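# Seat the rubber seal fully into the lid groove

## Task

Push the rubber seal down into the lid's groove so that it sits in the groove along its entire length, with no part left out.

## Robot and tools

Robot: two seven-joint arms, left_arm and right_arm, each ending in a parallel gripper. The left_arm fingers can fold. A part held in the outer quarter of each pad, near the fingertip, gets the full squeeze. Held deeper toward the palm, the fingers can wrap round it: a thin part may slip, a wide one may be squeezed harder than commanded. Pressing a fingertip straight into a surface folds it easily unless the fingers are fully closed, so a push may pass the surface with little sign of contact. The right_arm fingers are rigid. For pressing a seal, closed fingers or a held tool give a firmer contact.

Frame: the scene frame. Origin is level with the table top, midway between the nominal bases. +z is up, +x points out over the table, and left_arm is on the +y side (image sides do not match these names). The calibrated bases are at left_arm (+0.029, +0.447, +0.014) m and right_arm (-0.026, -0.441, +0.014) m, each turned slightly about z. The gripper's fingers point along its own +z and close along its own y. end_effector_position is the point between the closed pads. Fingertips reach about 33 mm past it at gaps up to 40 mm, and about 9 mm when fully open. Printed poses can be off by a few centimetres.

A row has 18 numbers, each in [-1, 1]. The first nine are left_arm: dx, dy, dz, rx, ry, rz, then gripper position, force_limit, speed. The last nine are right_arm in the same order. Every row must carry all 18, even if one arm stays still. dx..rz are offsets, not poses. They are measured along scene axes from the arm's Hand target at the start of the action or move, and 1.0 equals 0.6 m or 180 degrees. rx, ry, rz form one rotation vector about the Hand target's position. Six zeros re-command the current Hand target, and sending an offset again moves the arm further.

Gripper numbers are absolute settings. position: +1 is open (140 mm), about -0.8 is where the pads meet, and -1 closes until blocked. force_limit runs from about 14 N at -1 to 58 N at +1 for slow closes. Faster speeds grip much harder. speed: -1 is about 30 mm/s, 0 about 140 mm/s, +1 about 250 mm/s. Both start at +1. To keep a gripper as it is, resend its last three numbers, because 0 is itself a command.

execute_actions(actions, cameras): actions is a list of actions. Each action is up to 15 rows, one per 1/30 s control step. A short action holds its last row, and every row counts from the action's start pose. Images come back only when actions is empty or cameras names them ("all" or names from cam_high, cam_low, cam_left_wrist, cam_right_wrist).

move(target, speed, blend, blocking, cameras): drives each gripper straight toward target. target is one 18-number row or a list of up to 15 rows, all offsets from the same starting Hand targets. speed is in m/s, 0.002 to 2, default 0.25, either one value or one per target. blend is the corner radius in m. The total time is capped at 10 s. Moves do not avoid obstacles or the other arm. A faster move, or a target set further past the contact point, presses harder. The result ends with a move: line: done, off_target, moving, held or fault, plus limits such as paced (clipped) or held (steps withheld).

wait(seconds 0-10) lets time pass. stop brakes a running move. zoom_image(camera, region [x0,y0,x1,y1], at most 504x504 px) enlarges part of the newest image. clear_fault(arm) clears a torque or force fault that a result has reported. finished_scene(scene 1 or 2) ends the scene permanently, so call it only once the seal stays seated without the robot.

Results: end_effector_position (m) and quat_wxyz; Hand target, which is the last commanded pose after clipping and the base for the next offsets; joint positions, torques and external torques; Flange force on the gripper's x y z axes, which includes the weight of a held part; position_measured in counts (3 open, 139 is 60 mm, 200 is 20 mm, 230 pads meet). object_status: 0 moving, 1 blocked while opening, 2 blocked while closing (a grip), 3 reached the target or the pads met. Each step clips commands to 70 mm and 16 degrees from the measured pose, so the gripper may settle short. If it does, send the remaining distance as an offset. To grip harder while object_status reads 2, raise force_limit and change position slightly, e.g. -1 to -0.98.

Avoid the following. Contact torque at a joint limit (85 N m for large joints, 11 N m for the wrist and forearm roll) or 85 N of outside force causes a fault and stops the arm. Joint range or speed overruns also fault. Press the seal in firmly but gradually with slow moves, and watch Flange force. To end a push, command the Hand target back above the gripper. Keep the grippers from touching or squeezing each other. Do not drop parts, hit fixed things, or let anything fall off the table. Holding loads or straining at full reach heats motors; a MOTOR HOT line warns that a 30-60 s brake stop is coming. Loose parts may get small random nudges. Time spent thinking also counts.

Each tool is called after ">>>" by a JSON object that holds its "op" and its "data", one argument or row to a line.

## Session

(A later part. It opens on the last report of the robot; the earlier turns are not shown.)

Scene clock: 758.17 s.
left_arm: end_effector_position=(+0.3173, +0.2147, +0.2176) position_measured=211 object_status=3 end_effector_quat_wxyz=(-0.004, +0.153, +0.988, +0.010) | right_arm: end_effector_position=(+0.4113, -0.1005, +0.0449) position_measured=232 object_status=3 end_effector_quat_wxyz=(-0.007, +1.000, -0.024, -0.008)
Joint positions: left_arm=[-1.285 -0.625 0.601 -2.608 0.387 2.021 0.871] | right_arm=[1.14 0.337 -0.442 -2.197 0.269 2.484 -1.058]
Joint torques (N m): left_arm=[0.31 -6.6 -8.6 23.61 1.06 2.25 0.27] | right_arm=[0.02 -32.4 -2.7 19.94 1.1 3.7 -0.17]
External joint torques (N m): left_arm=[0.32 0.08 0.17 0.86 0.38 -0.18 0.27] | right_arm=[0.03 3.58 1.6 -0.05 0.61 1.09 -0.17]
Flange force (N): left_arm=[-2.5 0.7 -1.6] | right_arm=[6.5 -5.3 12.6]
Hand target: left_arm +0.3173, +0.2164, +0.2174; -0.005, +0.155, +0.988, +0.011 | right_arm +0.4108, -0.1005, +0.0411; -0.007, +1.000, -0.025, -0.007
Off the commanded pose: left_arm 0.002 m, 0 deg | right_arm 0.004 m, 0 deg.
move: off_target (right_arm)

>>> {"op": "move", "data": {
  "target": [
    [0,0,0,0,0,0,-0.65,-0.1,-1,0,0,0.048,0,0,0,-1,-1,-0.5],
    [0,0,0,0,0,0,-0.65,-0.1,-1,0.087,-0.004,0.048,0,0,0,-1,-1,-0.5],
    [0,0,0,0,0,0,-0.65,-0.1,-1,0.087,-0.004,0.0078,0,0,0,-1,-1,-0.5],
    [0,0,0,0,0,0,-0.65,-0.1,-1,0.047,-0.0022,0.0078,0,0,0,-1,-1,-0.5]
  ],
  "speed": [0.06,0.1,0.04,0.015],
  "cameras": ["cam_right_wrist"]
}}

>>> {"op": "zoom_image", "data": {
  "camera": "cam_right_wrist",
  "region": [180, 100, 560, 350]
}}

Scene clock: 776.10 s.
left_arm: end_effector_position=(+0.3173, +0.2147, +0.2176) position_measured=211 object_status=3 end_effector_quat_wxyz=(-0.004, +0.153, +0.988, +0.010) | right_arm: end_effector_position=(+0.4399, -0.1022, +0.0456) position_measured=232 object_status=3 end_effector_quat_wxyz=(-0.007, +1.000, -0.023, -0.008)
Joint positions: left_arm=[-1.285 -0.625 0.601 -2.608 0.387 2.021 0.871] | right_arm=[1.091 0.39 -0.433 -2.113 0.284 2.447 -1.1]
Joint torques (N m): left_arm=[0.3 -6.59 -8.59 23.65 1.07 2.24 0.36] | right_arm=[0.72 -38.17 -4.68 20.01 0.56 2.67 0.04]
External joint torques (N m): left_arm=[0.31 0.07 0.17 0.93 0.38 -0.18 0.35] | right_arm=[0.71 -0.11 0.23 -0.38 0.04 0.06 0.04]
Flange force (N): left_arm=[-2.7 0.8 -1.7] | right_arm=[-2.5 0.5 -0.3]
Hand target: left_arm +0.3173, +0.2164, +0.2174; -0.005, +0.155, +0.988, +0.011 | right_arm +0.4390, -0.1019, +0.0458; -0.007, +1.000, -0.025, -0.007
Off the commanded pose: left_arm 0.002 m, 0 deg | right_arm 0.001 m, 0 deg.
move: done
Images, in order (width x height): cam_right_wrist 672x504.

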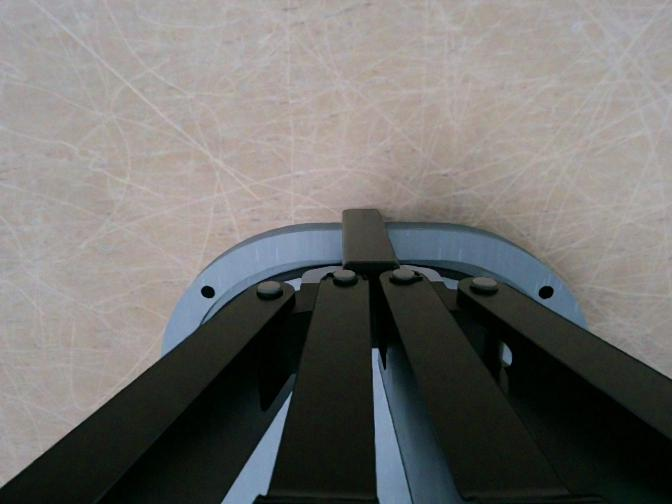

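Scaled by 1.326 from the camera's 672x504 image, which has a finer 960x720 frame.

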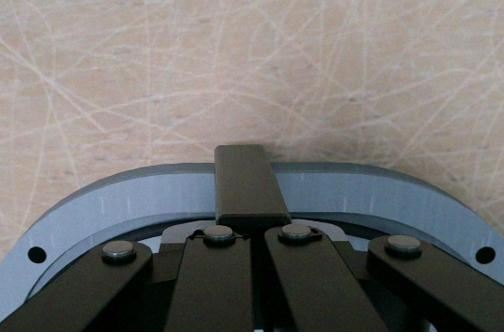

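>>> {"op": "move", "data": {
  "target": [
    [0,0,0,0,0,0,-0.65,-0.1,-1,-0.005,0.0002,0,0,0,0,-1,-1,-0.5],
    [0,0,0,0,0,0,-0.65,-0.1,-1,0.03,0,0,0,0,0,-1,-1,-0.5],
    [0,0,0,0,0,0,-0.65,-0.1,-1,0.03,0,0.03,0,0,0,-1,-1,-0.5],
    [0,0,0,0,0,0,-0.65,-0.1,-1,-0.05,0,0.04,0,0,0,-1,-1,-0.5]
  ],
  "speed": [0.015,0.02,0.06,0.1],
  "cameras": ["cam_right_wrist","cam_high"]
}}

>>> {"op": "zoom_image", "data": {
  "camera": "cam_right_wrist",
  "region": [180, 100, 560, 350]
}}

Scene clock: 794.47 s.
left_arm: end_effector_position=(+0.3173, +0.2147, +0.2176) position_measured=211 object_status=3 end_effector_quat_wxyz=(-0.004, +0.153, +0.988, +0.010) | right_arm: end_effector_position=(+0.4086, -0.1020, +0.0691) position_measured=232 object_status=3 end_effector_quat_wxyz=(-0.006, +1.000, -0.022, -0.009)
Joint positions: left_arm=[-1.285 -0.625 0.601 -2.608 0.387 2.021 0.871] | right_arm=[1.167 0.281 -0.473 -2.201 0.228 2.435 -1.034]
Joint velocities: left_arm=[within noise] | right_arm=[-0.002 -0.001 0.001 -0.001 0 0 0.006]
Joint torques (N m): left_arm=[0.36 -6.55 -8.59 23.69 1.08 2.25 0.34] | right_arm=[0.5 -34.79 -4.04 20.71 0.35 2.91 0.04]
External joint torques (N m): left_arm=[0.32 0.15 0.1 0.9 0.39 -0.17 0.34] | right_arm=[0.4 -0.18 -0.31 -0.09 -0.17 0.28 0.04]
Flange force (N): left_arm=[-2.8 0.6 -1.6] | right_arm=[-1.9 0.9 -0.6]
Hand target: left_arm +0.3173, +0.2164, +0.2174; -0.005, +0.155, +0.988, +0.011 | right_arm +0.4090, -0.1019, +0.0698; -0.007, +1.000, -0.025, -0.007
Off the commanded pose: left_arm 0.002 m, 0 deg | right_arm 0.001 m, 0 deg.
move: done
Images, in order (width x height): cam_high 672x504, cam_right_wrist 672x504.

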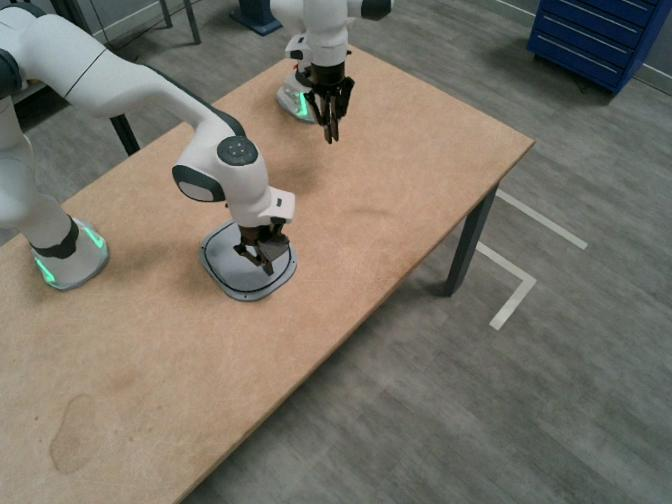

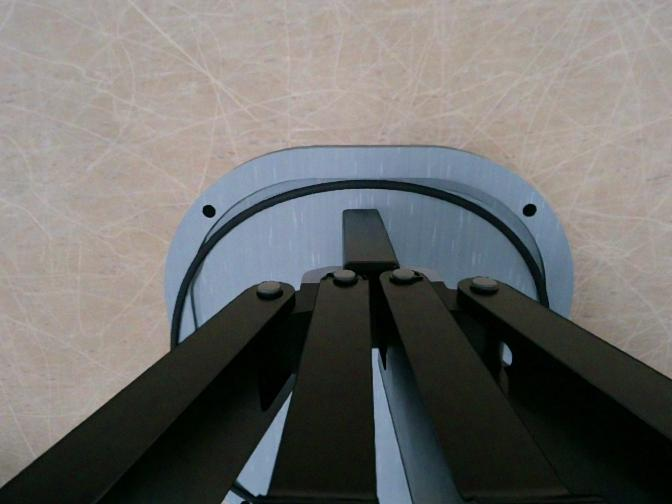

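Scaled by 1.326 from the camera's 672x504 image, which has a finer 960x720 frame.

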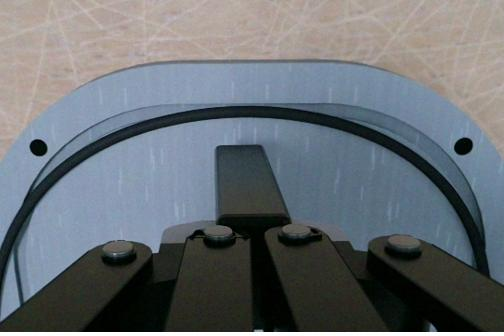

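>>> {"op": "move", "data": {
  "target": [
    [0,0,0,0,0,0,-0.65,-0.1,-1,-0.12,0.02,0.2,0,0,0,-1,-1,-0.5]
  ],
  "speed": [0.15],
  "cameras": ["cam_right_wrist","cam_high"]
}}

>>> {"op": "zoom_image", "data": {
  "camera": "cam_right_wrist",
  "region": [140, 0, 560, 330]
}}

>>> {"op": "zoom_image", "data": {
  "camera": "cam_high",
  "region": [190, 205, 310, 305]
}}

Scene clock: 804.23 s.
left_arm: end_effector_position=(+0.3173, +0.2147, +0.2176) position_measured=211 object_status=3 end_effector_quat_wxyz=(-0.004, +0.153, +0.988, +0.010) | right_arm: end_effector_position=(+0.3376, -0.0885, +0.1898) position_measured=232 object_status=3 end_effector_quat_wxyz=(-0.008, +1.000, -0.022, -0.007)
Joint positions: left_arm=[-1.285 -0.625 0.601 -2.608 0.387 2.021 0.871] | right_arm=[1.273 -0.081 -0.467 -2.275 -0.019 2.204 -0.75]
Joint velocities: left_arm=[within noise] | right_arm=[0.001 -0.001 0 -0.001 0 0 0.005]
Joint torques (N m): left_arm=[0.24 -6.62 -8.62 23.63 1.09 2.24 0.33] | right_arm=[-0.31 -25.76 1.74 23.31 0.3 2.32 0.14]
External joint torques (N m): left_arm=[0.19 0.25 0.13 0.7 0.4 -0.21 0.33] | right_arm=[-0.27 -0.13 0.74 -0.09 -0.35 -0.32 0.15]
Flange force (N): left_arm=[-2.7 0.4 -1.2] | right_arm=[-1.7 0.6 -1.4]
Hand target: left_arm +0.3173, +0.2164, +0.2174; -0.005, +0.155, +0.988, +0.011 | right_arm +0.3370, -0.0899, +0.1898; -0.007, +1.000, -0.025, -0.007
Off the commanded pose: left_arm 0.002 m, 0 deg | right_arm 0.001 m, 0 deg.
move: done
Images, in order (width x height): cam_high 672x504, cam_right_wrist 672x504.

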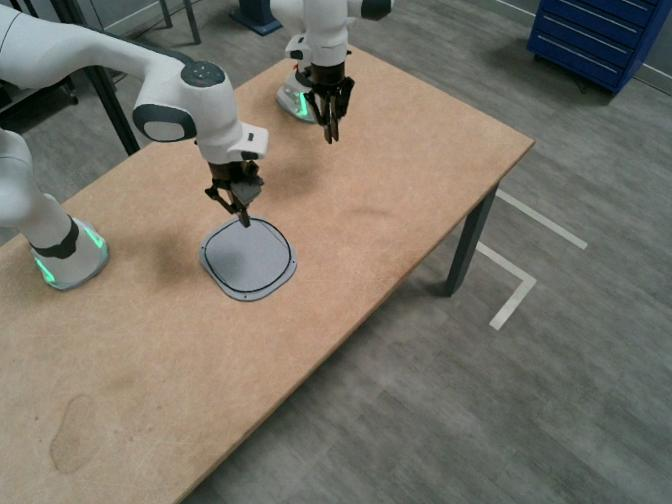

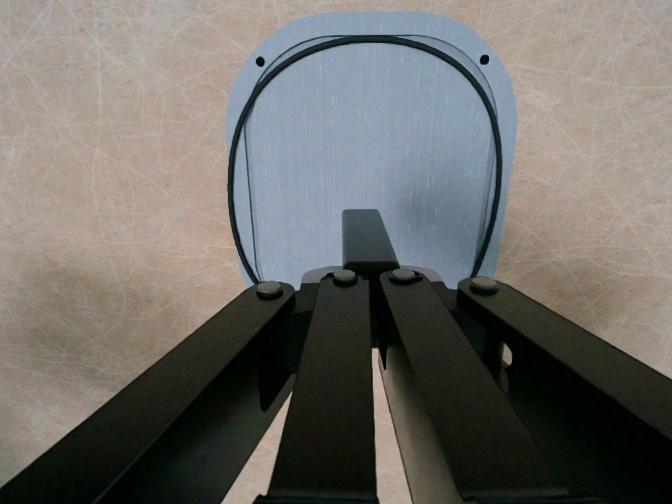

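Scaled by 1.200 from the camera's 672x504 image, which has a finer 960x720 frame.

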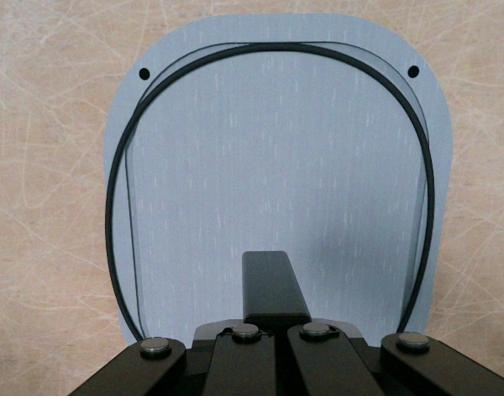

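Scaled by 4.200 from the camera's 672x504 image, which has a finer 960x720 frame.

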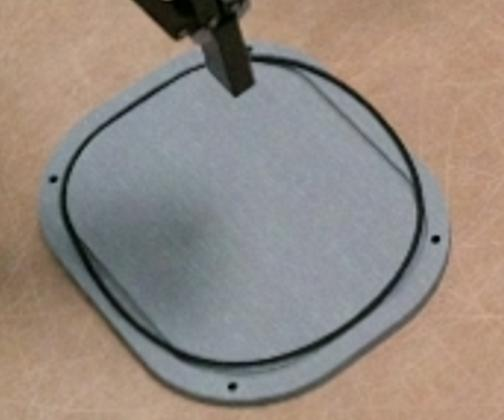

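>>> {"op": "move", "data": {
  "target": [
    [0,0,0,0,0,0,-0.65,-0.1,-1,-0.2218,0.0245,-0.2163,0,0,0,-1,-1,-0.5],
    [0,0,0,0,0,0,-0.65,-0.1,-1,-0.2218,0.0245,-0.2418,0,0,0,-1,-1,-0.5],
    [0,0,0,0,0,0,-0.65,-0.1,-1,-0.2218,0.0245,-0.2163,0,0,0,-1,-1,-0.5],
    [0,0,0,0,0,0,-0.65,-0.1,-1,-0.2203,0.0578,-0.2163,0,0,0,-1,-1,-0.5],
    [0,0,0,0,0,0,-0.65,-0.1,-1,-0.2203,0.0578,-0.2435,0,0,0,-1,-1,-0.5],
    [0,0,0,0,0,0,-0.65,-0.1,-1,-0.2203,0.0578,-0.2163,0,0,0,-1,-1,-0.5],
    [0,0,0,0,0,0,-0.65,-0.1,-1,-0.2082,0.1055,-0.2163,0,0,0,-1,-1,-0.5],
    [0,0,0,0,0,0,-0.65,-0.1,-1,-0.2082,0.1055,-0.2455,0,0,0,-1,-1,-0.5]
  ],
  "speed": [0.12,0.015,0.05,0.06,0.015,0.05,0.06,0.015],
  "cameras": ["cam_right_wrist"]
}}

Scene clock: 859.43 s.
left_arm: end_effector_position=(+0.3173, +0.2147, +0.2176) position_measured=211 object_status=3 end_effector_quat_wxyz=(-0.004, +0.153, +0.988, +0.010) | right_arm: end_effector_position=(+0.2116, -0.0271, +0.0459) position_measured=232 object_status=3 end_effector_quat_wxyz=(-0.006, +1.000, -0.027, -0.008)
Joint positions: left_arm=[-1.285 -0.625 0.601 -2.608 0.387 2.021 0.871] | right_arm=[1.381 0.127 -0.29 -2.478 0.11 2.6 -0.558]
Joint velocities: left_arm=[within noise] | right_arm=[0 -0.001 0.001 0 0.002 -0.001 -0.006]
Joint torques (N m): left_arm=[0.31 -6.58 -8.62 23.67 1.05 2.26 0.33] | right_arm=[0.01 -25.2 0.3 19 0.82 4.26 -0.38]
External joint torques (N m): left_arm=[0.35 0.11 0.17 0.94 0.37 -0.16 0.33] | right_arm=[0.06 4.69 1.3 0.24 0.43 1.65 -0.38]
Flange force (N): left_arm=[-2.8 0.7 -1.7] | right_arm=[5.4 -10.0 18.1]
Hand target: left_arm +0.3173, +0.2164, +0.2174; -0.005, +0.155, +0.988, +0.011 | right_arm +0.2121, -0.0266, +0.0425; -0.007, +1.000, -0.025, -0.007
Off the commanded pose: left_arm 0.002 m, 0 deg | right_arm 0.003 m, 0 deg.
move: done
Images, in order (width x height): cam_right_wrist 672x504.

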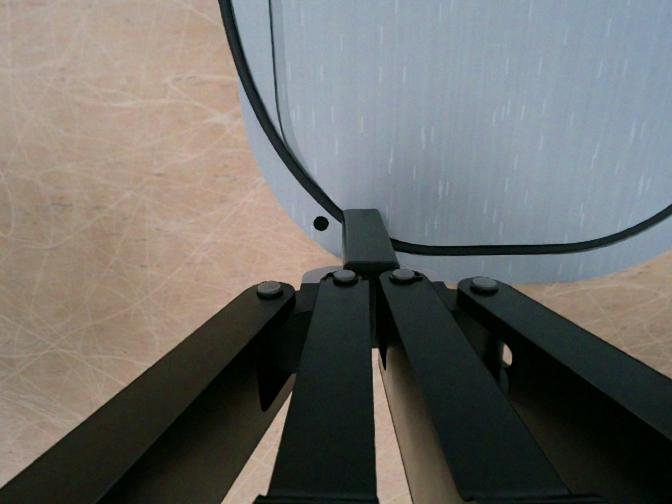

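>>> {"op": "move", "data": {
  "target": [
    [0,0,0,0,0,0,-0.65,-0.1,-1,0,0,0.0258,0,0,0,-1,-1,-0.5],
    [0,0,0,0,0,0,-0.65,-0.1,-1,0.0322,0.0437,0.0258,0,0,0,-1,-1,-0.5],
    [0,0,0,0,0,0,-0.65,-0.1,-1,0.0322,0.0437,0.0042,0,0,0,-1,-1,-0.5],
    [0,0,0,0,0,0,-0.65,-0.1,-1,0.0382,0.0317,-0.0017,0,0,0,-1,-1,-0.5],
    [0,0,0,0,0,0,-0.65,-0.1,-1,0.0382,0.0317,0.0258,0,0,0,-1,-1,-0.5]
  ],
  "speed": [0.05,0.06,0.015,0.01,0.05],
  "cameras": ["cam_right_wrist"]
}}

>>> {"op": "zoom_image", "data": {
  "camera": "cam_right_wrist",
  "region": [200, 0, 500, 300]
}}

Scene clock: 874.13 s.
left_arm: end_effector_position=(+0.3173, +0.2147, +0.2176) position_measured=211 object_status=3 end_effector_quat_wxyz=(-0.004, +0.153, +0.988, +0.010) | right_arm: end_effector_position=(+0.2353, -0.0073, +0.0571) position_measured=232 object_status=3 end_effector_quat_wxyz=(-0.007, +1.000, -0.023, -0.007)
Joint positions: left_arm=[-1.285 -0.625 0.601 -2.608 0.387 2.021 0.871] | right_arm=[1.35 0.169 -0.283 -2.38 0.119 2.545 -0.592]
Joint velocities: left_arm=[within noise] | right_arm=[0 -0.001 0 0 -0.002 -0.003 0.001]
Joint torques (N m): left_arm=[0.32 -6.56 -8.54 23.68 1.05 2.23 0.28] | right_arm=[0.51 -32.35 -1.49 19.97 0.1 2.33 0.12]
External joint torques (N m): left_arm=[0.28 0.17 0.18 0.91 0.37 -0.19 0.27] | right_arm=[0.51 -0.21 -0.22 0.29 -0.33 -0.31 0.12]
Flange force (N): left_arm=[-2.9 0.5 -1.6] | right_arm=[-0.6 -0.6 -2.1]
Hand target: left_arm +0.3173, +0.2164, +0.2174; -0.005, +0.155, +0.988, +0.011 | right_arm +0.2350, -0.0075, +0.0580; -0.007, +1.000, -0.025, -0.007
Off the commanded pose: left_arm 0.002 m, 0 deg | right_arm 0.001 m, 0 deg.
move: done
Images, in order (width x height): cam_right_wrist 672x504.

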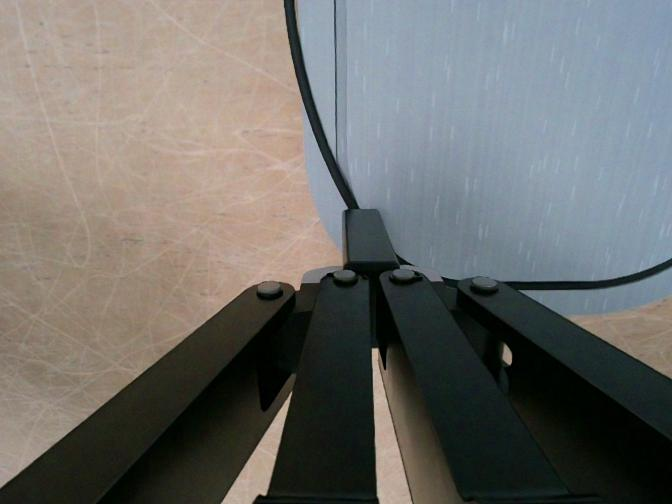

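Scaled by 1.680 from the camera's 672x504 image, which has a finer 960x720 frame.

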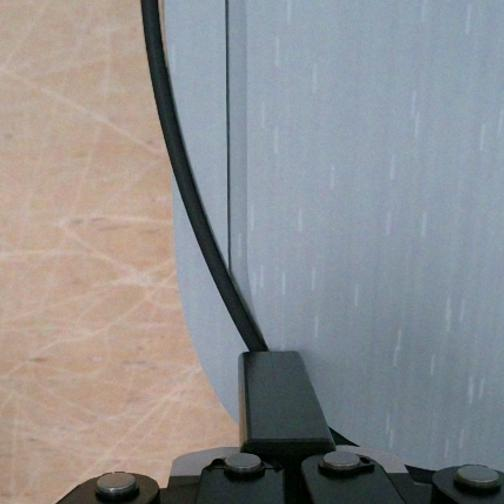

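>>> {"op": "move", "data": {
  "target": [
    [0,0,0,0,0,0,-0.65,-0.1,-1,0,0,0.02,0,0,0,-1,-1,-0.5],
    [0,0,0,0,0,0,-0.65,-0.1,-1,0.1397,0.062,0.02,0,0,0,-1,-1,-0.5],
    [0,0,0,0,0,0,-0.65,-0.1,-1,0.1397,0.062,-0.0208,0,0,0,-1,-1,-0.5],
    [0,0,0,0,0,0,-0.65,-0.1,-1,0.138,0.022,-0.0208,0,0,0,-1,-1,-0.5]
  ],
  "speed": [0.05,0.1,0.05,0.015],
  "cameras": ["cam_right_wrist","cam_high"]
}}

>>> {"op": "zoom_image", "data": {
  "camera": "cam_high",
  "region": [190, 205, 310, 305]
}}

Scene clock: 893.93 s.
left_arm: end_effector_position=(+0.3173, +0.2147, +0.2176) position_measured=211 object_status=3 end_effector_quat_wxyz=(-0.004, +0.153, +0.988, +0.010) | right_arm: end_effector_position=(+0.3163, +0.0107, +0.0484) position_measured=232 object_status=3 end_effector_quat_wxyz=(-0.010, +1.000, -0.027, -0.007)
Joint positions: left_arm=[-1.285 -0.625 0.601 -2.608 0.387 2.021 0.871] | right_arm=[1.207 0.331 -0.251 -2.167 0.172 2.489 -0.726]
Joint velocities: left_arm=[within noise] | right_arm=[0 -0.002 0 -0.002 -0.001 0.003 -0.006]
Joint torques (N m): left_arm=[0.32 -6.61 -8.64 23.66 1.05 2.26 0.27] | right_arm=[-1.5 -36.07 -3.45 18.21 -0.18 2.64 -0.42]
External joint torques (N m): left_arm=[0.29 0.12 0.09 0.89 0.36 -0.17 0.27] | right_arm=[-1.5 2.11 -1.1 -2.16 -0.65 0 -0.41]
Flange force (N): left_arm=[-2.5 0.5 -1.7] | right_arm=[1.0 4.3 4.1]
Hand target: left_arm +0.3173, +0.2164, +0.2174; -0.005, +0.155, +0.988, +0.011 | right_arm +0.3178, +0.0057, +0.0455; -0.007, +1.000, -0.025, -0.007
Off the commanded pose: left_arm 0.002 m, 0 deg | right_arm 0.006 m, 0 deg.
move: off_target (right_arm)
Images, in order (width x height): cam_high 672x504, cam_right_wrist 672x504.

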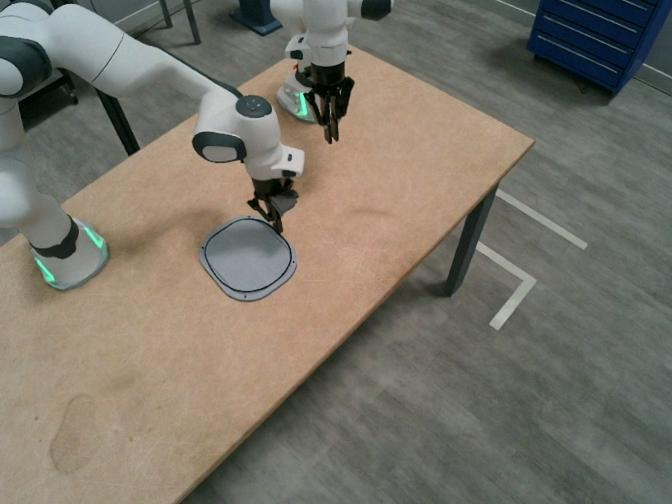

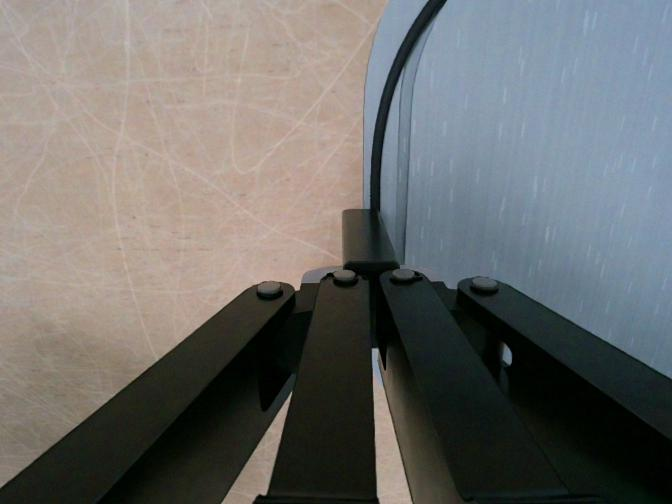

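Scaled by 4.200 from the camera's 672x504 image, which has a finer 960x720 frame.

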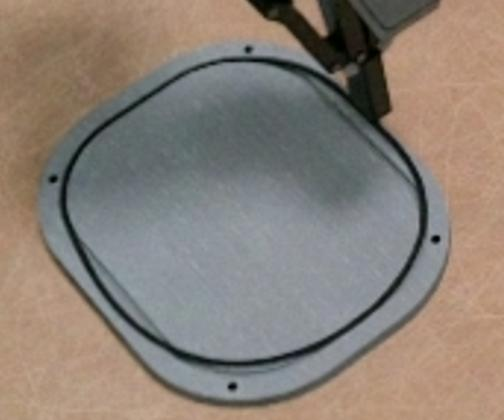

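>>> {"op": "move", "data": {
  "target": [
    [0,0,0,0,0,0,-0.65,-0.1,-1,0,-0.0,-0.004,0,0,0,-1,-1,-0.5],
    [0,0,0,0,0,0,-0.65,-0.1,-1,0,-0.02,-0.0067,0,0,0,-1,-1,-0.5]
  ],
  "speed": [0.015,0.015],
  "cameras": ["cam_right_wrist","cam_high"]
}}

>>> {"op": "zoom_image", "data": {
  "camera": "cam_high",
  "region": [190, 205, 310, 305]
}}

Scene clock: 900.03 s.
left_arm: end_effector_position=(+0.3173, +0.2147, +0.2176) position_measured=211 object_status=3 end_effector_quat_wxyz=(-0.004, +0.153, +0.988, +0.010) | right_arm: end_effector_position=(+0.3159, +0.0025, +0.0483) position_measured=232 object_status=3 end_effector_quat_wxyz=(-0.014, +1.000, -0.025, -0.006)
Joint positions: left_arm=[-1.285 -0.625 0.601 -2.608 0.387 2.021 0.871] | right_arm=[1.199 0.311 -0.251 -2.2 0.172 2.51 -0.74]
Joint velocities: left_arm=[within noise] | right_arm=[0 -0.002 -0.001 -0.002 -0.001 0.003 -0.007]
Joint torques (N m): left_arm=[0.28 -6.6 -8.65 23.62 1.06 2.26 0.25] | right_arm=[-2.76 -31.98 -4.24 17.08 -0.2 2.79 -0.4]
External joint torques (N m): left_arm=[0.31 0.08 0.13 0.89 0.38 -0.17 0.25] | right_arm=[-2.9 5.39 -2.17 -3.15 -0.65 0.14 -0.4]
Flange force (N): left_arm=[-2.4 0.6 -1.7] | right_arm=[5.5 2.4 11.3]
Hand target: left_arm +0.3173, +0.2164, +0.2174; -0.005, +0.155, +0.988, +0.011 | right_arm +0.3178, -0.0063, +0.0415; -0.007, +1.000, -0.025, -0.007
Off the commanded pose: left_arm 0.002 m, 0 deg | right_arm 0.011 m, 1 deg.
move: off_target (right_arm)
Images, in order (width x height): cam_high 672x504, cam_right_wrist 672x504.

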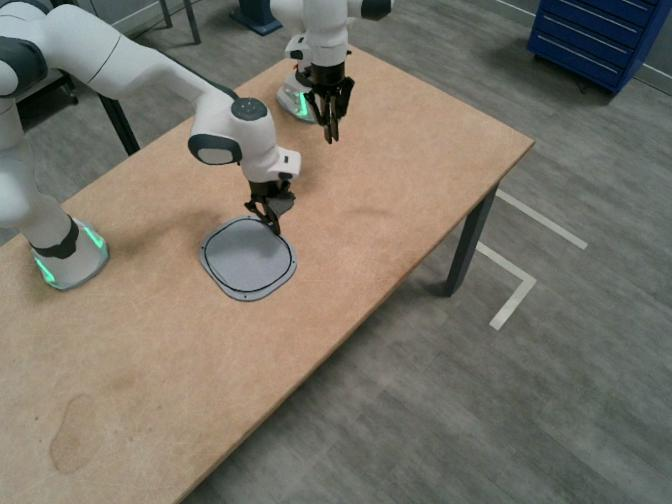

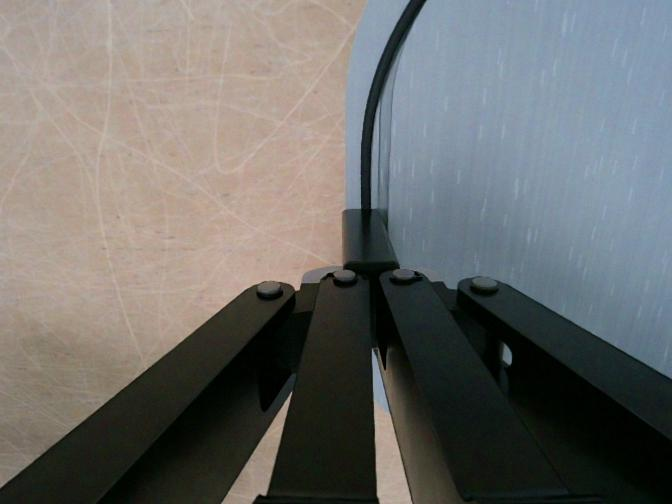

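Scaled by 4.200 from the camera's 672x504 image, which has a finer 960x720 frame.

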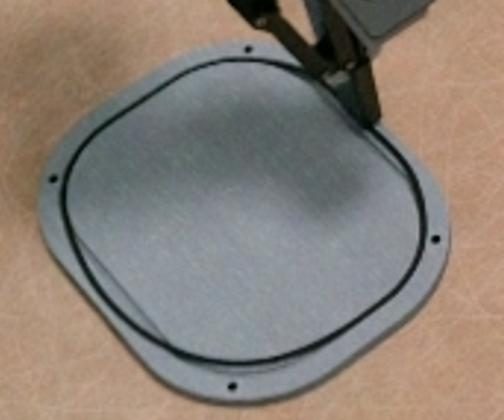

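>>> {"op": "move", "data": {
  "target": [
    [0,0,0,0,0,0,-0.65,-0.1,-1,0,-0.013,0,0,0,0,-1,-1,-0.5]
  ],
  "speed": [0.015],
  "cameras": ["cam_right_wrist","cam_high"]
}}

>>> {"op": "zoom_image", "data": {
  "camera": "cam_high",
  "region": [190, 205, 310, 305]
}}

Scene clock: 905.23 s.
left_arm: end_effector_position=(+0.3173, +0.2147, +0.2176) position_measured=211 object_status=3 end_effector_quat_wxyz=(-0.004, +0.153, +0.988, +0.010) | right_arm: end_effector_position=(+0.3157, -0.0053, +0.0483) position_measured=232 object_status=3 end_effector_quat_wxyz=(-0.014, +1.000, -0.025, -0.006)
Joint positions: left_arm=[-1.285 -0.625 0.601 -2.608 0.387 2.021 0.871] | right_arm=[1.195 0.297 -0.255 -2.222 0.171 2.517 -0.748]
Joint velocities: left_arm=[within noise] | right_arm=[0.001 -0.001 0.001 -0.001 -0.001 0.002 -0.006]
Joint torques (N m): left_arm=[0.32 -6.55 -8.65 23.68 1.06 2.26 0.31] | right_arm=[-2.6 -30.9 -4.41 17.09 -0.45 2.96 -0.35]
External joint torques (N m): left_arm=[0.35 0.16 0.14 0.99 0.39 -0.15 0.31] | right_arm=[-2.69 5.99 -2.38 -3.05 -0.9 0.31 -0.34]
Flange force (N): left_arm=[-3.0 0.6 -1.7] | right_arm=[6.1 1.2 12.5]
Hand target: left_arm +0.3173, +0.2164, +0.2174; -0.005, +0.155, +0.988, +0.011 | right_arm +0.3178, -0.0141, +0.0415; -0.007, +1.000, -0.025, -0.007
Off the commanded pose: left_arm 0.002 m, 0 deg | right_arm 0.011 m, 1 deg.
move: off_target (right_arm)
Images, in order (width x height): cam_high 672x504, cam_right_wrist 672x504.

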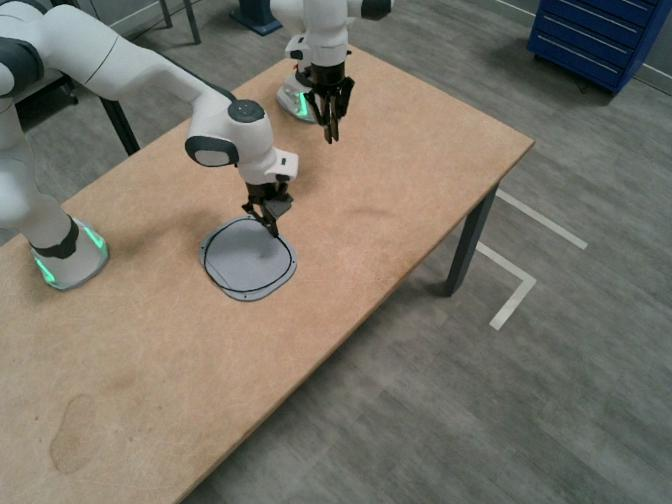

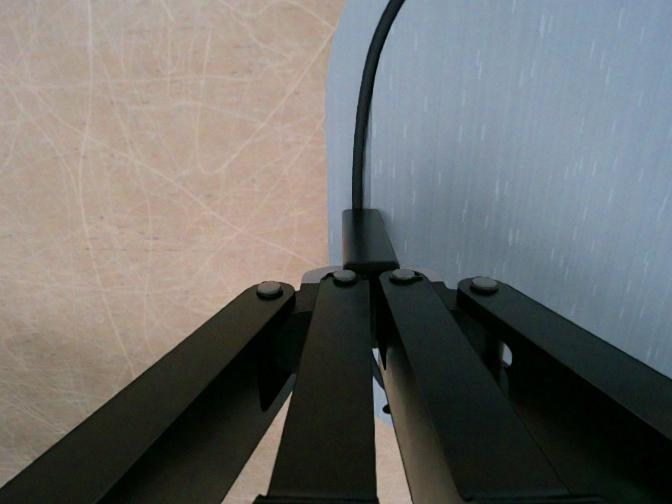

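Scaled by 4.200 from the camera's 672x504 image, which has a finer 960x720 frame.

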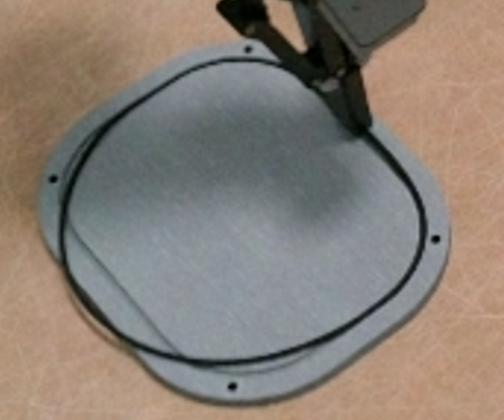

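>>> {"op": "move", "data": {
  "target": [
    [0,0,0,0,0,0,-0.65,-0.1,-1,0,-0.007,-0.002,0,0,0,-1,-1,-0.5]
  ],
  "speed": [0.015],
  "cameras": ["cam_right_wrist"]
}}

>>> {"op": "zoom_image", "data": {
  "camera": "cam_right_wrist",
  "region": [250, 0, 450, 270]
}}

Scene clock: 919.20 s.
left_arm: end_effector_position=(+0.3173, +0.2147, +0.2176) position_measured=211 object_status=3 end_effector_quat_wxyz=(-0.004, +0.153, +0.988, +0.010) | right_arm: end_effector_position=(+0.3158, -0.0122, +0.0454) position_measured=232 object_status=3 end_effector_quat_wxyz=(-0.011, +1.000, -0.025, -0.007)
Joint positions: left_arm=[-1.285 -0.625 0.601 -2.608 0.387 2.021 0.871] | right_arm=[1.192 0.293 -0.258 -2.237 0.171 2.523 -0.755]
Joint torques (N m): left_arm=[0.23 -6.51 -8.62 23.65 1.09 2.26 0.28] | right_arm=[-1.93 -32.58 -3.8 18.11 -0.13 3.09 -0.34]
External joint torques (N m): left_arm=[0.17 0.34 0.12 0.76 0.4 -0.18 0.28] | right_arm=[-1.96 3.91 -1.72 -1.84 -0.57 0.46 -0.34]
Flange force (N): left_arm=[-3.0 0.1 -1.2] | right_arm=[4.6 0.9 8.9]
Hand target: left_arm +0.3173, +0.2164, +0.2174; -0.005, +0.155, +0.988, +0.011 | right_arm +0.3178, -0.0183, +0.0403; -0.007, +1.000, -0.025, -0.007
Off the commanded pose: left_arm 0.002 m, 0 deg | right_arm 0.008 m, 1 deg.
move: off_target (right_arm)
Images, in order (width x height): cam_right_wrist 672x504.

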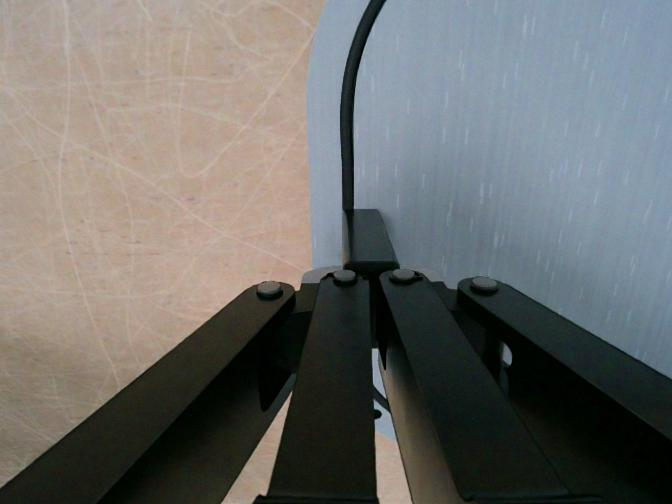

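Scaled by 1.867 from the camera's 672x504 image, which has a finer 960x720 frame.

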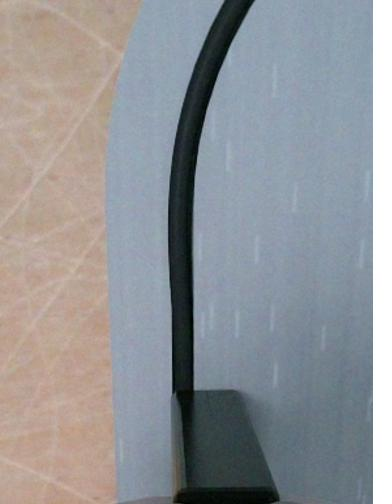

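>>> {"op": "move", "data": {
  "target": [
    [0,0,0,0,0,0,-0.65,-0.1,-1,0,0.01,0.026,0,0,0,-1,-1,-0.5],
    [0,0,0,0,0,0,-0.65,-0.1,-1,0.0,0.018,0.026,0,0,0,-1,-1,-0.5],
    [0,0,0,0,0,0,-0.65,-0.1,-1,0.0,0.018,-0.001,0,0,0,-1,-1,-0.5],
    [0,0,0,0,0,0,-0.65,-0.1,-1,0.0,0.018,0.026,0,0,0,-1,-1,-0.5],
    [0,0,0,0,0,0,-0.65,-0.1,-1,0.0,-0.1,0.23,0,0,0,-1,-1,-0.5]
  ],
  "speed": [0.03,0.03,0.015,0.04,0.15],
  "cameras": ["cam_right_wrist","cam_high"]
}}

>>> {"op": "zoom_image", "data": {
  "camera": "cam_high",
  "region": [190, 205, 310, 305]
}}

>>> {"op": "zoom_image", "data": {
  "camera": "cam_right_wrist",
  "region": [180, 0, 540, 300]
}}

Scene clock: 936.73 s.
left_arm: end_effector_position=(+0.3173, +0.2147, +0.2176) position_measured=211 object_status=3 end_effector_quat_wxyz=(-0.004, +0.153, +0.988, +0.010) | right_arm: end_effector_position=(+0.3185, -0.0769, +0.1783) position_measured=232 object_status=3 end_effector_quat_wxyz=(-0.008, +1.000, -0.022, -0.007)
Joint positions: left_arm=[-1.285 -0.625 0.601 -2.608 0.387 2.021 0.871] | right_arm=[1.186 -0.078 -0.34 -2.309 -0.006 2.239 -0.716]
Joint velocities: left_arm=[within noise] | right_arm=[0 0 0 -0.001 0.001 -0.005 0.004]
Joint torques (N m): left_arm=[0.27 -6.6 -8.57 23.64 1.07 2.25 0.27] | right_arm=[0.01 -26.98 1.18 23.11 0.29 2.26 0.05]
External joint torques (N m): left_arm=[0.21 0.09 0.11 0.92 0.38 -0.17 0.27] | right_arm=[-0.04 -0.14 0.44 -0.02 -0.34 -0.38 0.05]
Flange force (N): left_arm=[-2.6 0.5 -1.7] | right_arm=[-1.0 0.3 -1.4]
Hand target: left_arm +0.3173, +0.2164, +0.2174; -0.005, +0.155, +0.988, +0.011 | right_arm +0.3178, -0.0783, +0.1783; -0.007, +1.000, -0.025, -0.007
Off the commanded pose: left_arm 0.002 m, 0 deg | right_arm 0.002 m, 0 deg.
move: done
Images, in order (width x height): cam_high 672x504, cam_right_wrist 672x504.

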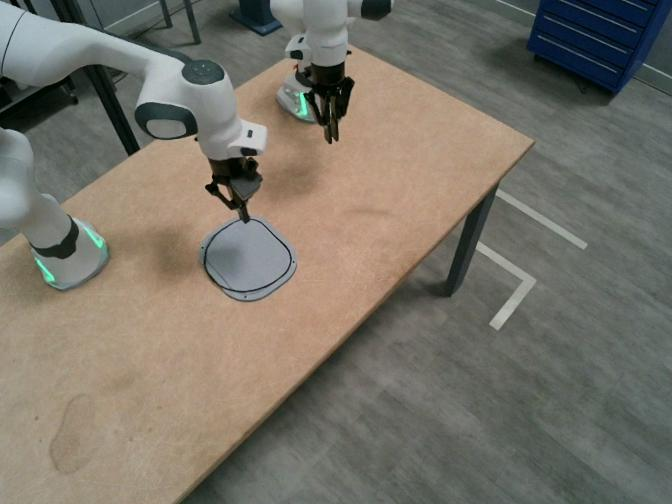

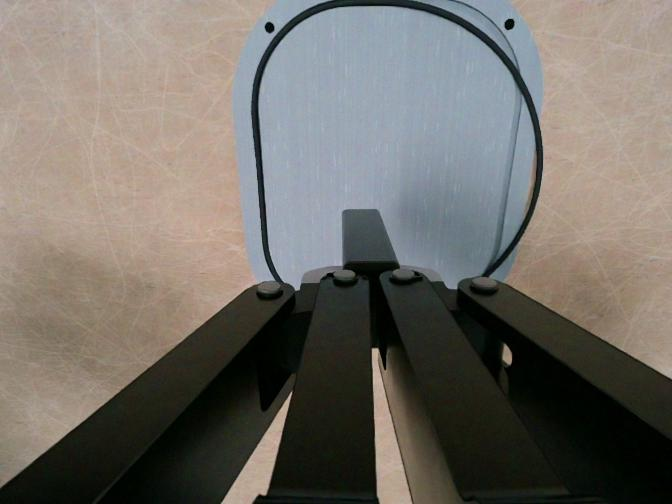

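Scaled by 4.200 from the camera's 672x504 image, which has a finer 960x720 frame.

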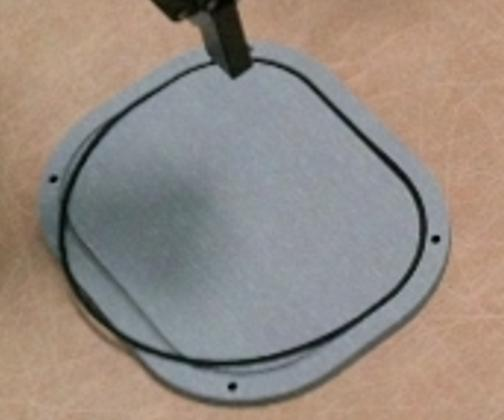

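Scaled by 1.400 from the camera's 672x504 image, which has a finer 960x720 frame.

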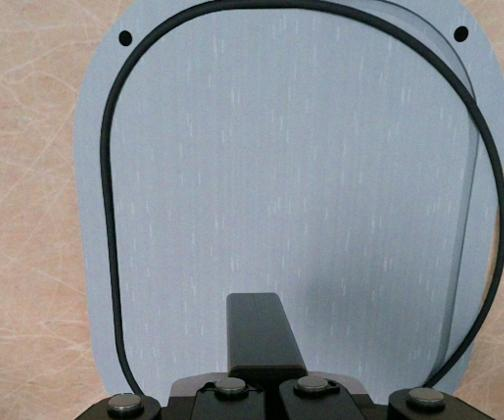

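>>> {"op": "move", "data": {
  "target": [
    [0,0,0,0,0,0,-0.65,-0.1,-1,-0.058,0.1208,-0.2038,0,0,0,-1,-1,-0.5],
    [0,0,0,0,0,0,-0.65,-0.1,-1,-0.058,0.1208,-0.2297,0,0,0,-1,-1,-0.5],
    [0,0,0,0,0,0,-0.65,-0.1,-1,-0.058,0.1208,-0.2038,0,0,0,-1,-1,-0.5],
    [0,0,0,0,0,0,-0.65,-0.1,-1,0.0453,0.1162,-0.2038,0,0,0,-1,-1,-0.5],
    [0,0,0,0,0,0,-0.65,-0.1,-1,0.0453,0.1162,-0.2297,0,0,0,-1,-1,-0.5],
    [0,0,0,0,0,0,-0.65,-0.1,-1,0.0453,0.1162,-0.2038,0,0,0,-1,-1,-0.5]
  ],
  "speed": [0.12,0.015,0.05,0.08,0.015,0.05]
}}

>>> {"op": "move", "data": {
  "target": [
    [0,0,0,0,0,0,-0.65,-0.1,-1,0.0383,-0.002,0,0,0,0,-1,-1,-0.5],
    [0,0,0,0,0,0,-0.65,-0.1,-1,0.0383,-0.002,-0.0259,0,0,0,-1,-1,-0.5],
    [0,0,0,0,0,0,-0.65,-0.1,-1,0.0383,-0.002,0,0,0,0,-1,-1,-0.5],
    [0,0,0,0,0,0,-0.65,-0.1,-1,0.1118,-0.0335,0,0,0,0,-1,-1,-0.5],
    [0,0,0,0,0,0,-0.65,-0.1,-1,0.1118,-0.0335,-0.0275,0,0,0,-1,-1,-0.5],
    [0,0,0,0,0,0,-0.65,-0.1,-1,0.1118,-0.0335,0,0,0,0,-1,-1,-0.5]
  ],
  "speed": [0.06,0.015,0.05,0.08,0.015,0.05],
  "cameras": ["cam_right_wrist"]
}}

>>> {"op": "zoom_image", "data": {
  "camera": "cam_right_wrist",
  "region": [250, 50, 600, 330]
}}

Scene clock: 962.93 s.
left_arm: end_effector_position=(+0.3173, +0.2147, +0.2176) position_measured=211 object_status=3 end_effector_quat_wxyz=(-0.004, +0.153, +0.988, +0.010) | right_arm: end_effector_position=(+0.3450, -0.0087, +0.0548) position_measured=232 object_status=3 end_effector_quat_wxyz=(-0.007, +1.000, -0.024, -0.008)
Joint positions: left_arm=[-1.285 -0.625 0.601 -2.608 0.387 2.021 0.871] | right_arm=[1.13 0.327 -0.236 -2.148 0.154 2.462 -0.776]
Joint velocities: left_arm=[within noise] | right_arm=[0.002 0 0 0 -0.001 -0.004 0.001]
Joint torques (N m): left_arm=[0.28 -6.56 -8.56 23.59 1.07 2.26 0.31] | right_arm=[0.42 -38.58 -2.48 21.03 0.1 2.29 -0.02]
External joint torques (N m): left_arm=[0.29 0.14 0.23 0.78 0.38 -0.18 0.31] | right_arm=[0.44 -0.14 -0.29 0.37 -0.39 -0.33 -0.02]
Flange force (N): left_arm=[-2.6 0.7 -1.3] | right_arm=[0.3 -1.2 -1.6]
Hand target: left_arm +0.3173, +0.2164, +0.2174; -0.005, +0.155, +0.988, +0.011 | right_arm +0.3450, -0.0086, +0.0560; -0.007, +1.000, -0.025, -0.007
Off the commanded pose: left_arm 0.002 m, 0 deg | right_arm 0.001 m, 0 deg.
move: done

Scene clock: 968.90 s.
left_arm: end_effector_position=(+0.3173, +0.2147, +0.2176) position_measured=211 object_status=3 end_effector_quat_wxyz=(-0.004, +0.153, +0.988, +0.010) | right_arm: end_effector_position=(+0.4120, -0.0287, +0.0548) position_measured=232 object_status=3 end_effector_quat_wxyz=(-0.008, +1.000, -0.025, -0.008)
Joint positions: left_arm=[-1.285 -0.625 0.601 -2.608 0.387 2.021 0.871] | right_arm=[0.986 0.404 -0.204 -2.021 0.152 2.412 -0.877]
Joint velocities: left_arm=[within noise] | right_arm=[-0.002 -0.001 0 0 -0.001 -0.004 -0.002]
Joint torques (N m): left_arm=[0.24 -6.51 -8.58 23.64 1.06 2.25 0.35] | right_arm=[0.48 -41.69 -2.63 21.59 0.18 2.25 -0.08]
External joint torques (N m): left_arm=[0.23 0.23 0.16 0.9 0.38 -0.17 0.34] | right_arm=[0.53 -0.07 -0.27 0.3 -0.35 -0.38 -0.08]
Flange force (N): left_arm=[-3.2 0.3 -1.5] | right_arm=[0.5 -1.3 -1.4]
Hand target: left_arm +0.3173, +0.2164, +0.2174; -0.005, +0.155, +0.988, +0.011 | right_arm +0.4121, -0.0287, +0.0560; -0.007, +1.000, -0.025, -0.007
Off the commanded pose: left_arm 0.002 m, 0 deg | right_arm 0.001 m, 0 deg.
move: done
Images, in order (width x height): cam_right_wrist 672x504.

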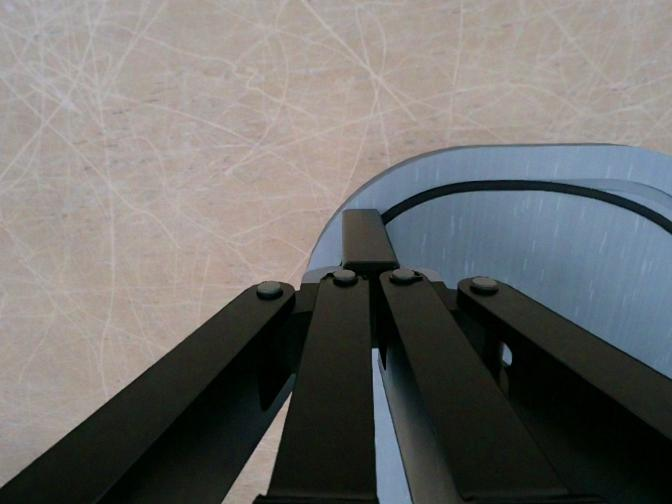

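Scaled by 1.440 from the camera's 672x504 image, which has a finer 960x720 frame.

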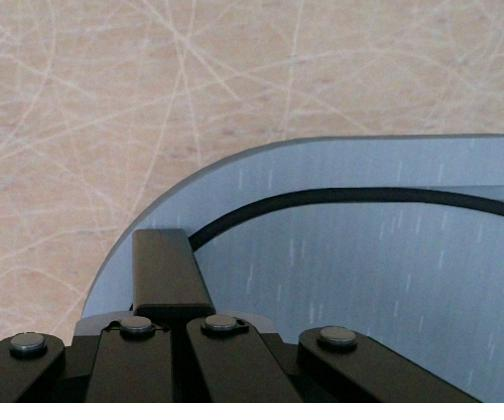

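>>> {"op": "move", "data": {
  "target": [
    [0,0,0,0,0,0,-0.65,-0.1,-1,0.0202,-0.0358,0,0,0,0,-1,-1,-0.5],
    [0,0,0,0,0,0,-0.65,-0.1,-1,0.0202,-0.0358,-0.0275,0,0,0,-1,-1,-0.5],
    [0,0,0,0,0,0,-0.65,-0.1,-1,0.0202,-0.0358,0,0,0,0,-1,-1,-0.5],
    [0,0,0,0,0,0,-0.65,-0.1,-1,0.0248,-0.0777,0,0,0,0,-1,-1,-0.5],
    [0,0,0,0,0,0,-0.65,-0.1,-1,0.0248,-0.0777,-0.0275,0,0,0,-1,-1,-0.5],
    [0,0,0,0,0,0,-0.65,-0.1,-1,0.0248,-0.0777,0,0,0,0,-1,-1,-0.5]
  ],
  "speed": [0.06,0.015,0.05,0.08,0.015,0.05],
  "cameras": ["cam_right_wrist"]
}}

>>> {"op": "zoom_image", "data": {
  "camera": "cam_right_wrist",
  "region": [180, 50, 600, 350]
}}

Scene clock: 984.07 s.
left_arm: end_effector_position=(+0.3173, +0.2147, +0.2176) position_measured=211 object_status=3 end_effector_quat_wxyz=(-0.004, +0.153, +0.988, +0.010) | right_arm: end_effector_position=(+0.4272, -0.0751, +0.0550) position_measured=232 object_status=3 end_effector_quat_wxyz=(-0.008, +1.000, -0.025, -0.007)
Joint positions: left_arm=[-1.285 -0.625 0.601 -2.608 0.387 2.021 0.871] | right_arm=[0.913 0.357 -0.204 -2.096 0.143 2.44 -0.949]
Joint velocities: left_arm=[within noise] | right_arm=[-0.001 0 -0.001 0 -0.002 -0.005 0.002]
Joint torques (N m): left_arm=[0.26 -6.55 -8.62 23.68 1.07 2.25 0.31] | right_arm=[0.41 -39.97 -2.36 21.26 0.15 2.32 -0.12]
External joint torques (N m): left_arm=[0.18 0.25 0.07 0.9 0.39 -0.17 0.31] | right_arm=[0.48 -0.18 -0.28 0.41 -0.36 -0.29 -0.12]
Flange force (N): left_arm=[-3.1 0.1 -1.5] | right_arm=[0.7 -1.1 -1.5]
Hand target: left_arm +0.3173, +0.2164, +0.2174; -0.005, +0.155, +0.988, +0.011 | right_arm +0.4269, -0.0753, +0.0560; -0.007, +1.000, -0.025, -0.007
Off the commanded pose: left_arm 0.002 m, 0 deg | right_arm 0.001 m, 0 deg.
move: done
Images, in order (width x height): cam_right_wrist 672x504.

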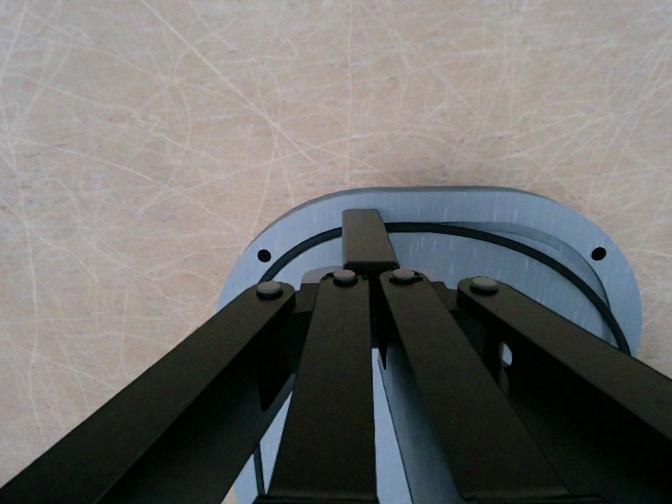

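Scaled by 1.200 from the camera's 672x504 image, which has a finer 960x720 frame.

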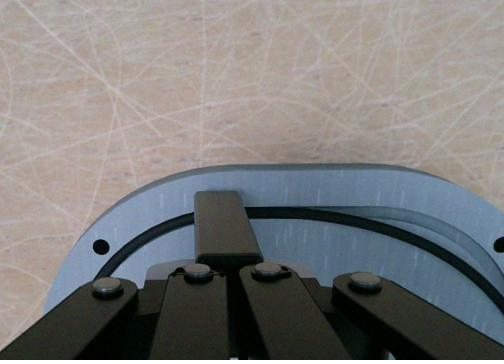

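>>> {"op": "move", "data": {
  "target": [
    [0,0,0,0,0,0,-0.65,-0.1,-1,0,0,0.0317,0,0,0,-1,-1,-0.5],
    [0,0,0,0,0,0,-0.65,-0.1,-1,-0.173,-0.251,0.0317,0,0,0,-1,-1,-0.5],
    [0,0,0,0,0,0,-0.65,-0.1,-1,-0.173,-0.251,-0.0192,0,0,0,-1,-1,-0.5],
    [0,0,0,0,0,0,-0.65,-0.1,-1,-0.1715,-0.2202,-0.0192,0,0,0,-1,-1,-0.5]
  ],
  "speed": [0.06,0.12,0.05,0.015],
  "cameras": ["cam_right_wrist","cam_high"]
}}

>>> {"op": "zoom_image", "data": {
  "camera": "cam_high",
  "region": [190, 205, 310, 305]
}}

>>> {"op": "zoom_image", "data": {
  "camera": "cam_right_wrist",
  "region": [180, 0, 540, 300]
}}

Scene clock: 1003.57 s.
left_arm: end_effector_position=(+0.3173, +0.2147, +0.2176) position_measured=211 object_status=3 end_effector_quat_wxyz=(-0.004, +0.153, +0.988, +0.010) | right_arm: end_effector_position=(+0.3243, -0.2112, +0.0441) position_measured=232 object_status=3 end_effector_quat_wxyz=(-0.005, +1.000, -0.022, -0.008)
Joint positions: left_arm=[-1.285 -0.625 0.601 -2.608 0.387 2.021 0.871] | right_arm=[0.895 -0.007 -0.28 -2.661 0.034 2.647 -0.982]
Joint velocities: left_arm=[within noise] | right_arm=[0 0 0 -0.001 0.001 -0.002 0.005]
Joint torques (N m): left_arm=[0.25 -6.53 -8.63 23.71 1.08 2.26 0.28] | right_arm=[1.92 -23.84 2.34 19.37 1.08 2.98 0.18]
External joint torques (N m): left_arm=[0.24 0.25 0.14 0.88 0.4 -0.18 0.28] | right_arm=[1.95 0.89 2.33 1.51 0.72 0.36 0.18]
Flange force (N): left_arm=[-3.1 0.3 -1.5] | right_arm=[3.5 -9.2 5.4]
Hand target: left_arm +0.3173, +0.2164, +0.2174; -0.005, +0.155, +0.988, +0.011 | right_arm +0.3240, -0.2075, +0.0445; -0.007, +1.000, -0.025, -0.007
Off the commanded pose: left_arm 0.002 m, 0 deg | right_arm 0.004 m, 0 deg.
move: off_target (right_arm)
Images, in order (width x height): cam_high 672x504, cam_right_wrist 672x504.

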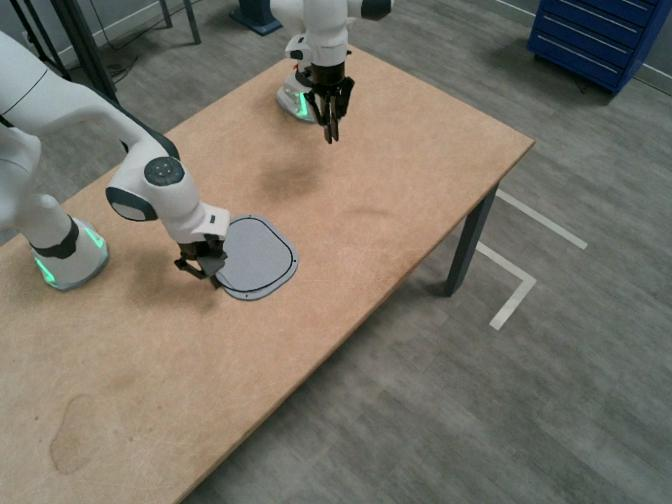

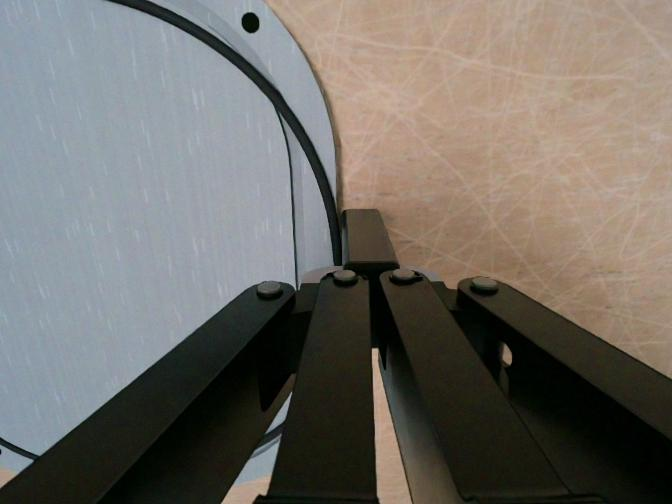

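Scaled by 4.200 from the camera's 672x504 image, which has a finer 960x720 frame.

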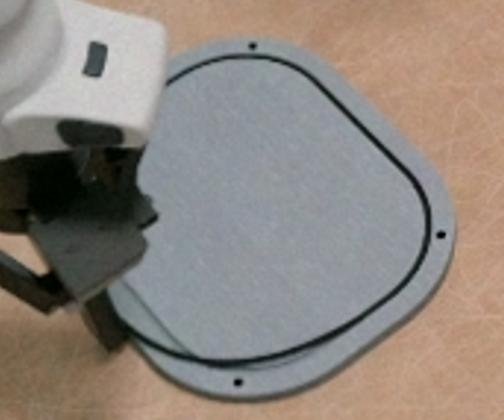

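Scaled by 1.400 from the camera's 672x504 image, which has a finer 960x720 frame.

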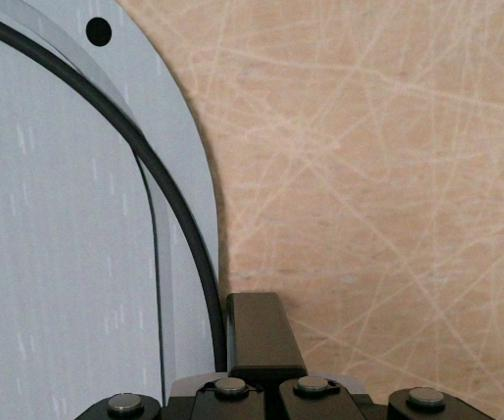

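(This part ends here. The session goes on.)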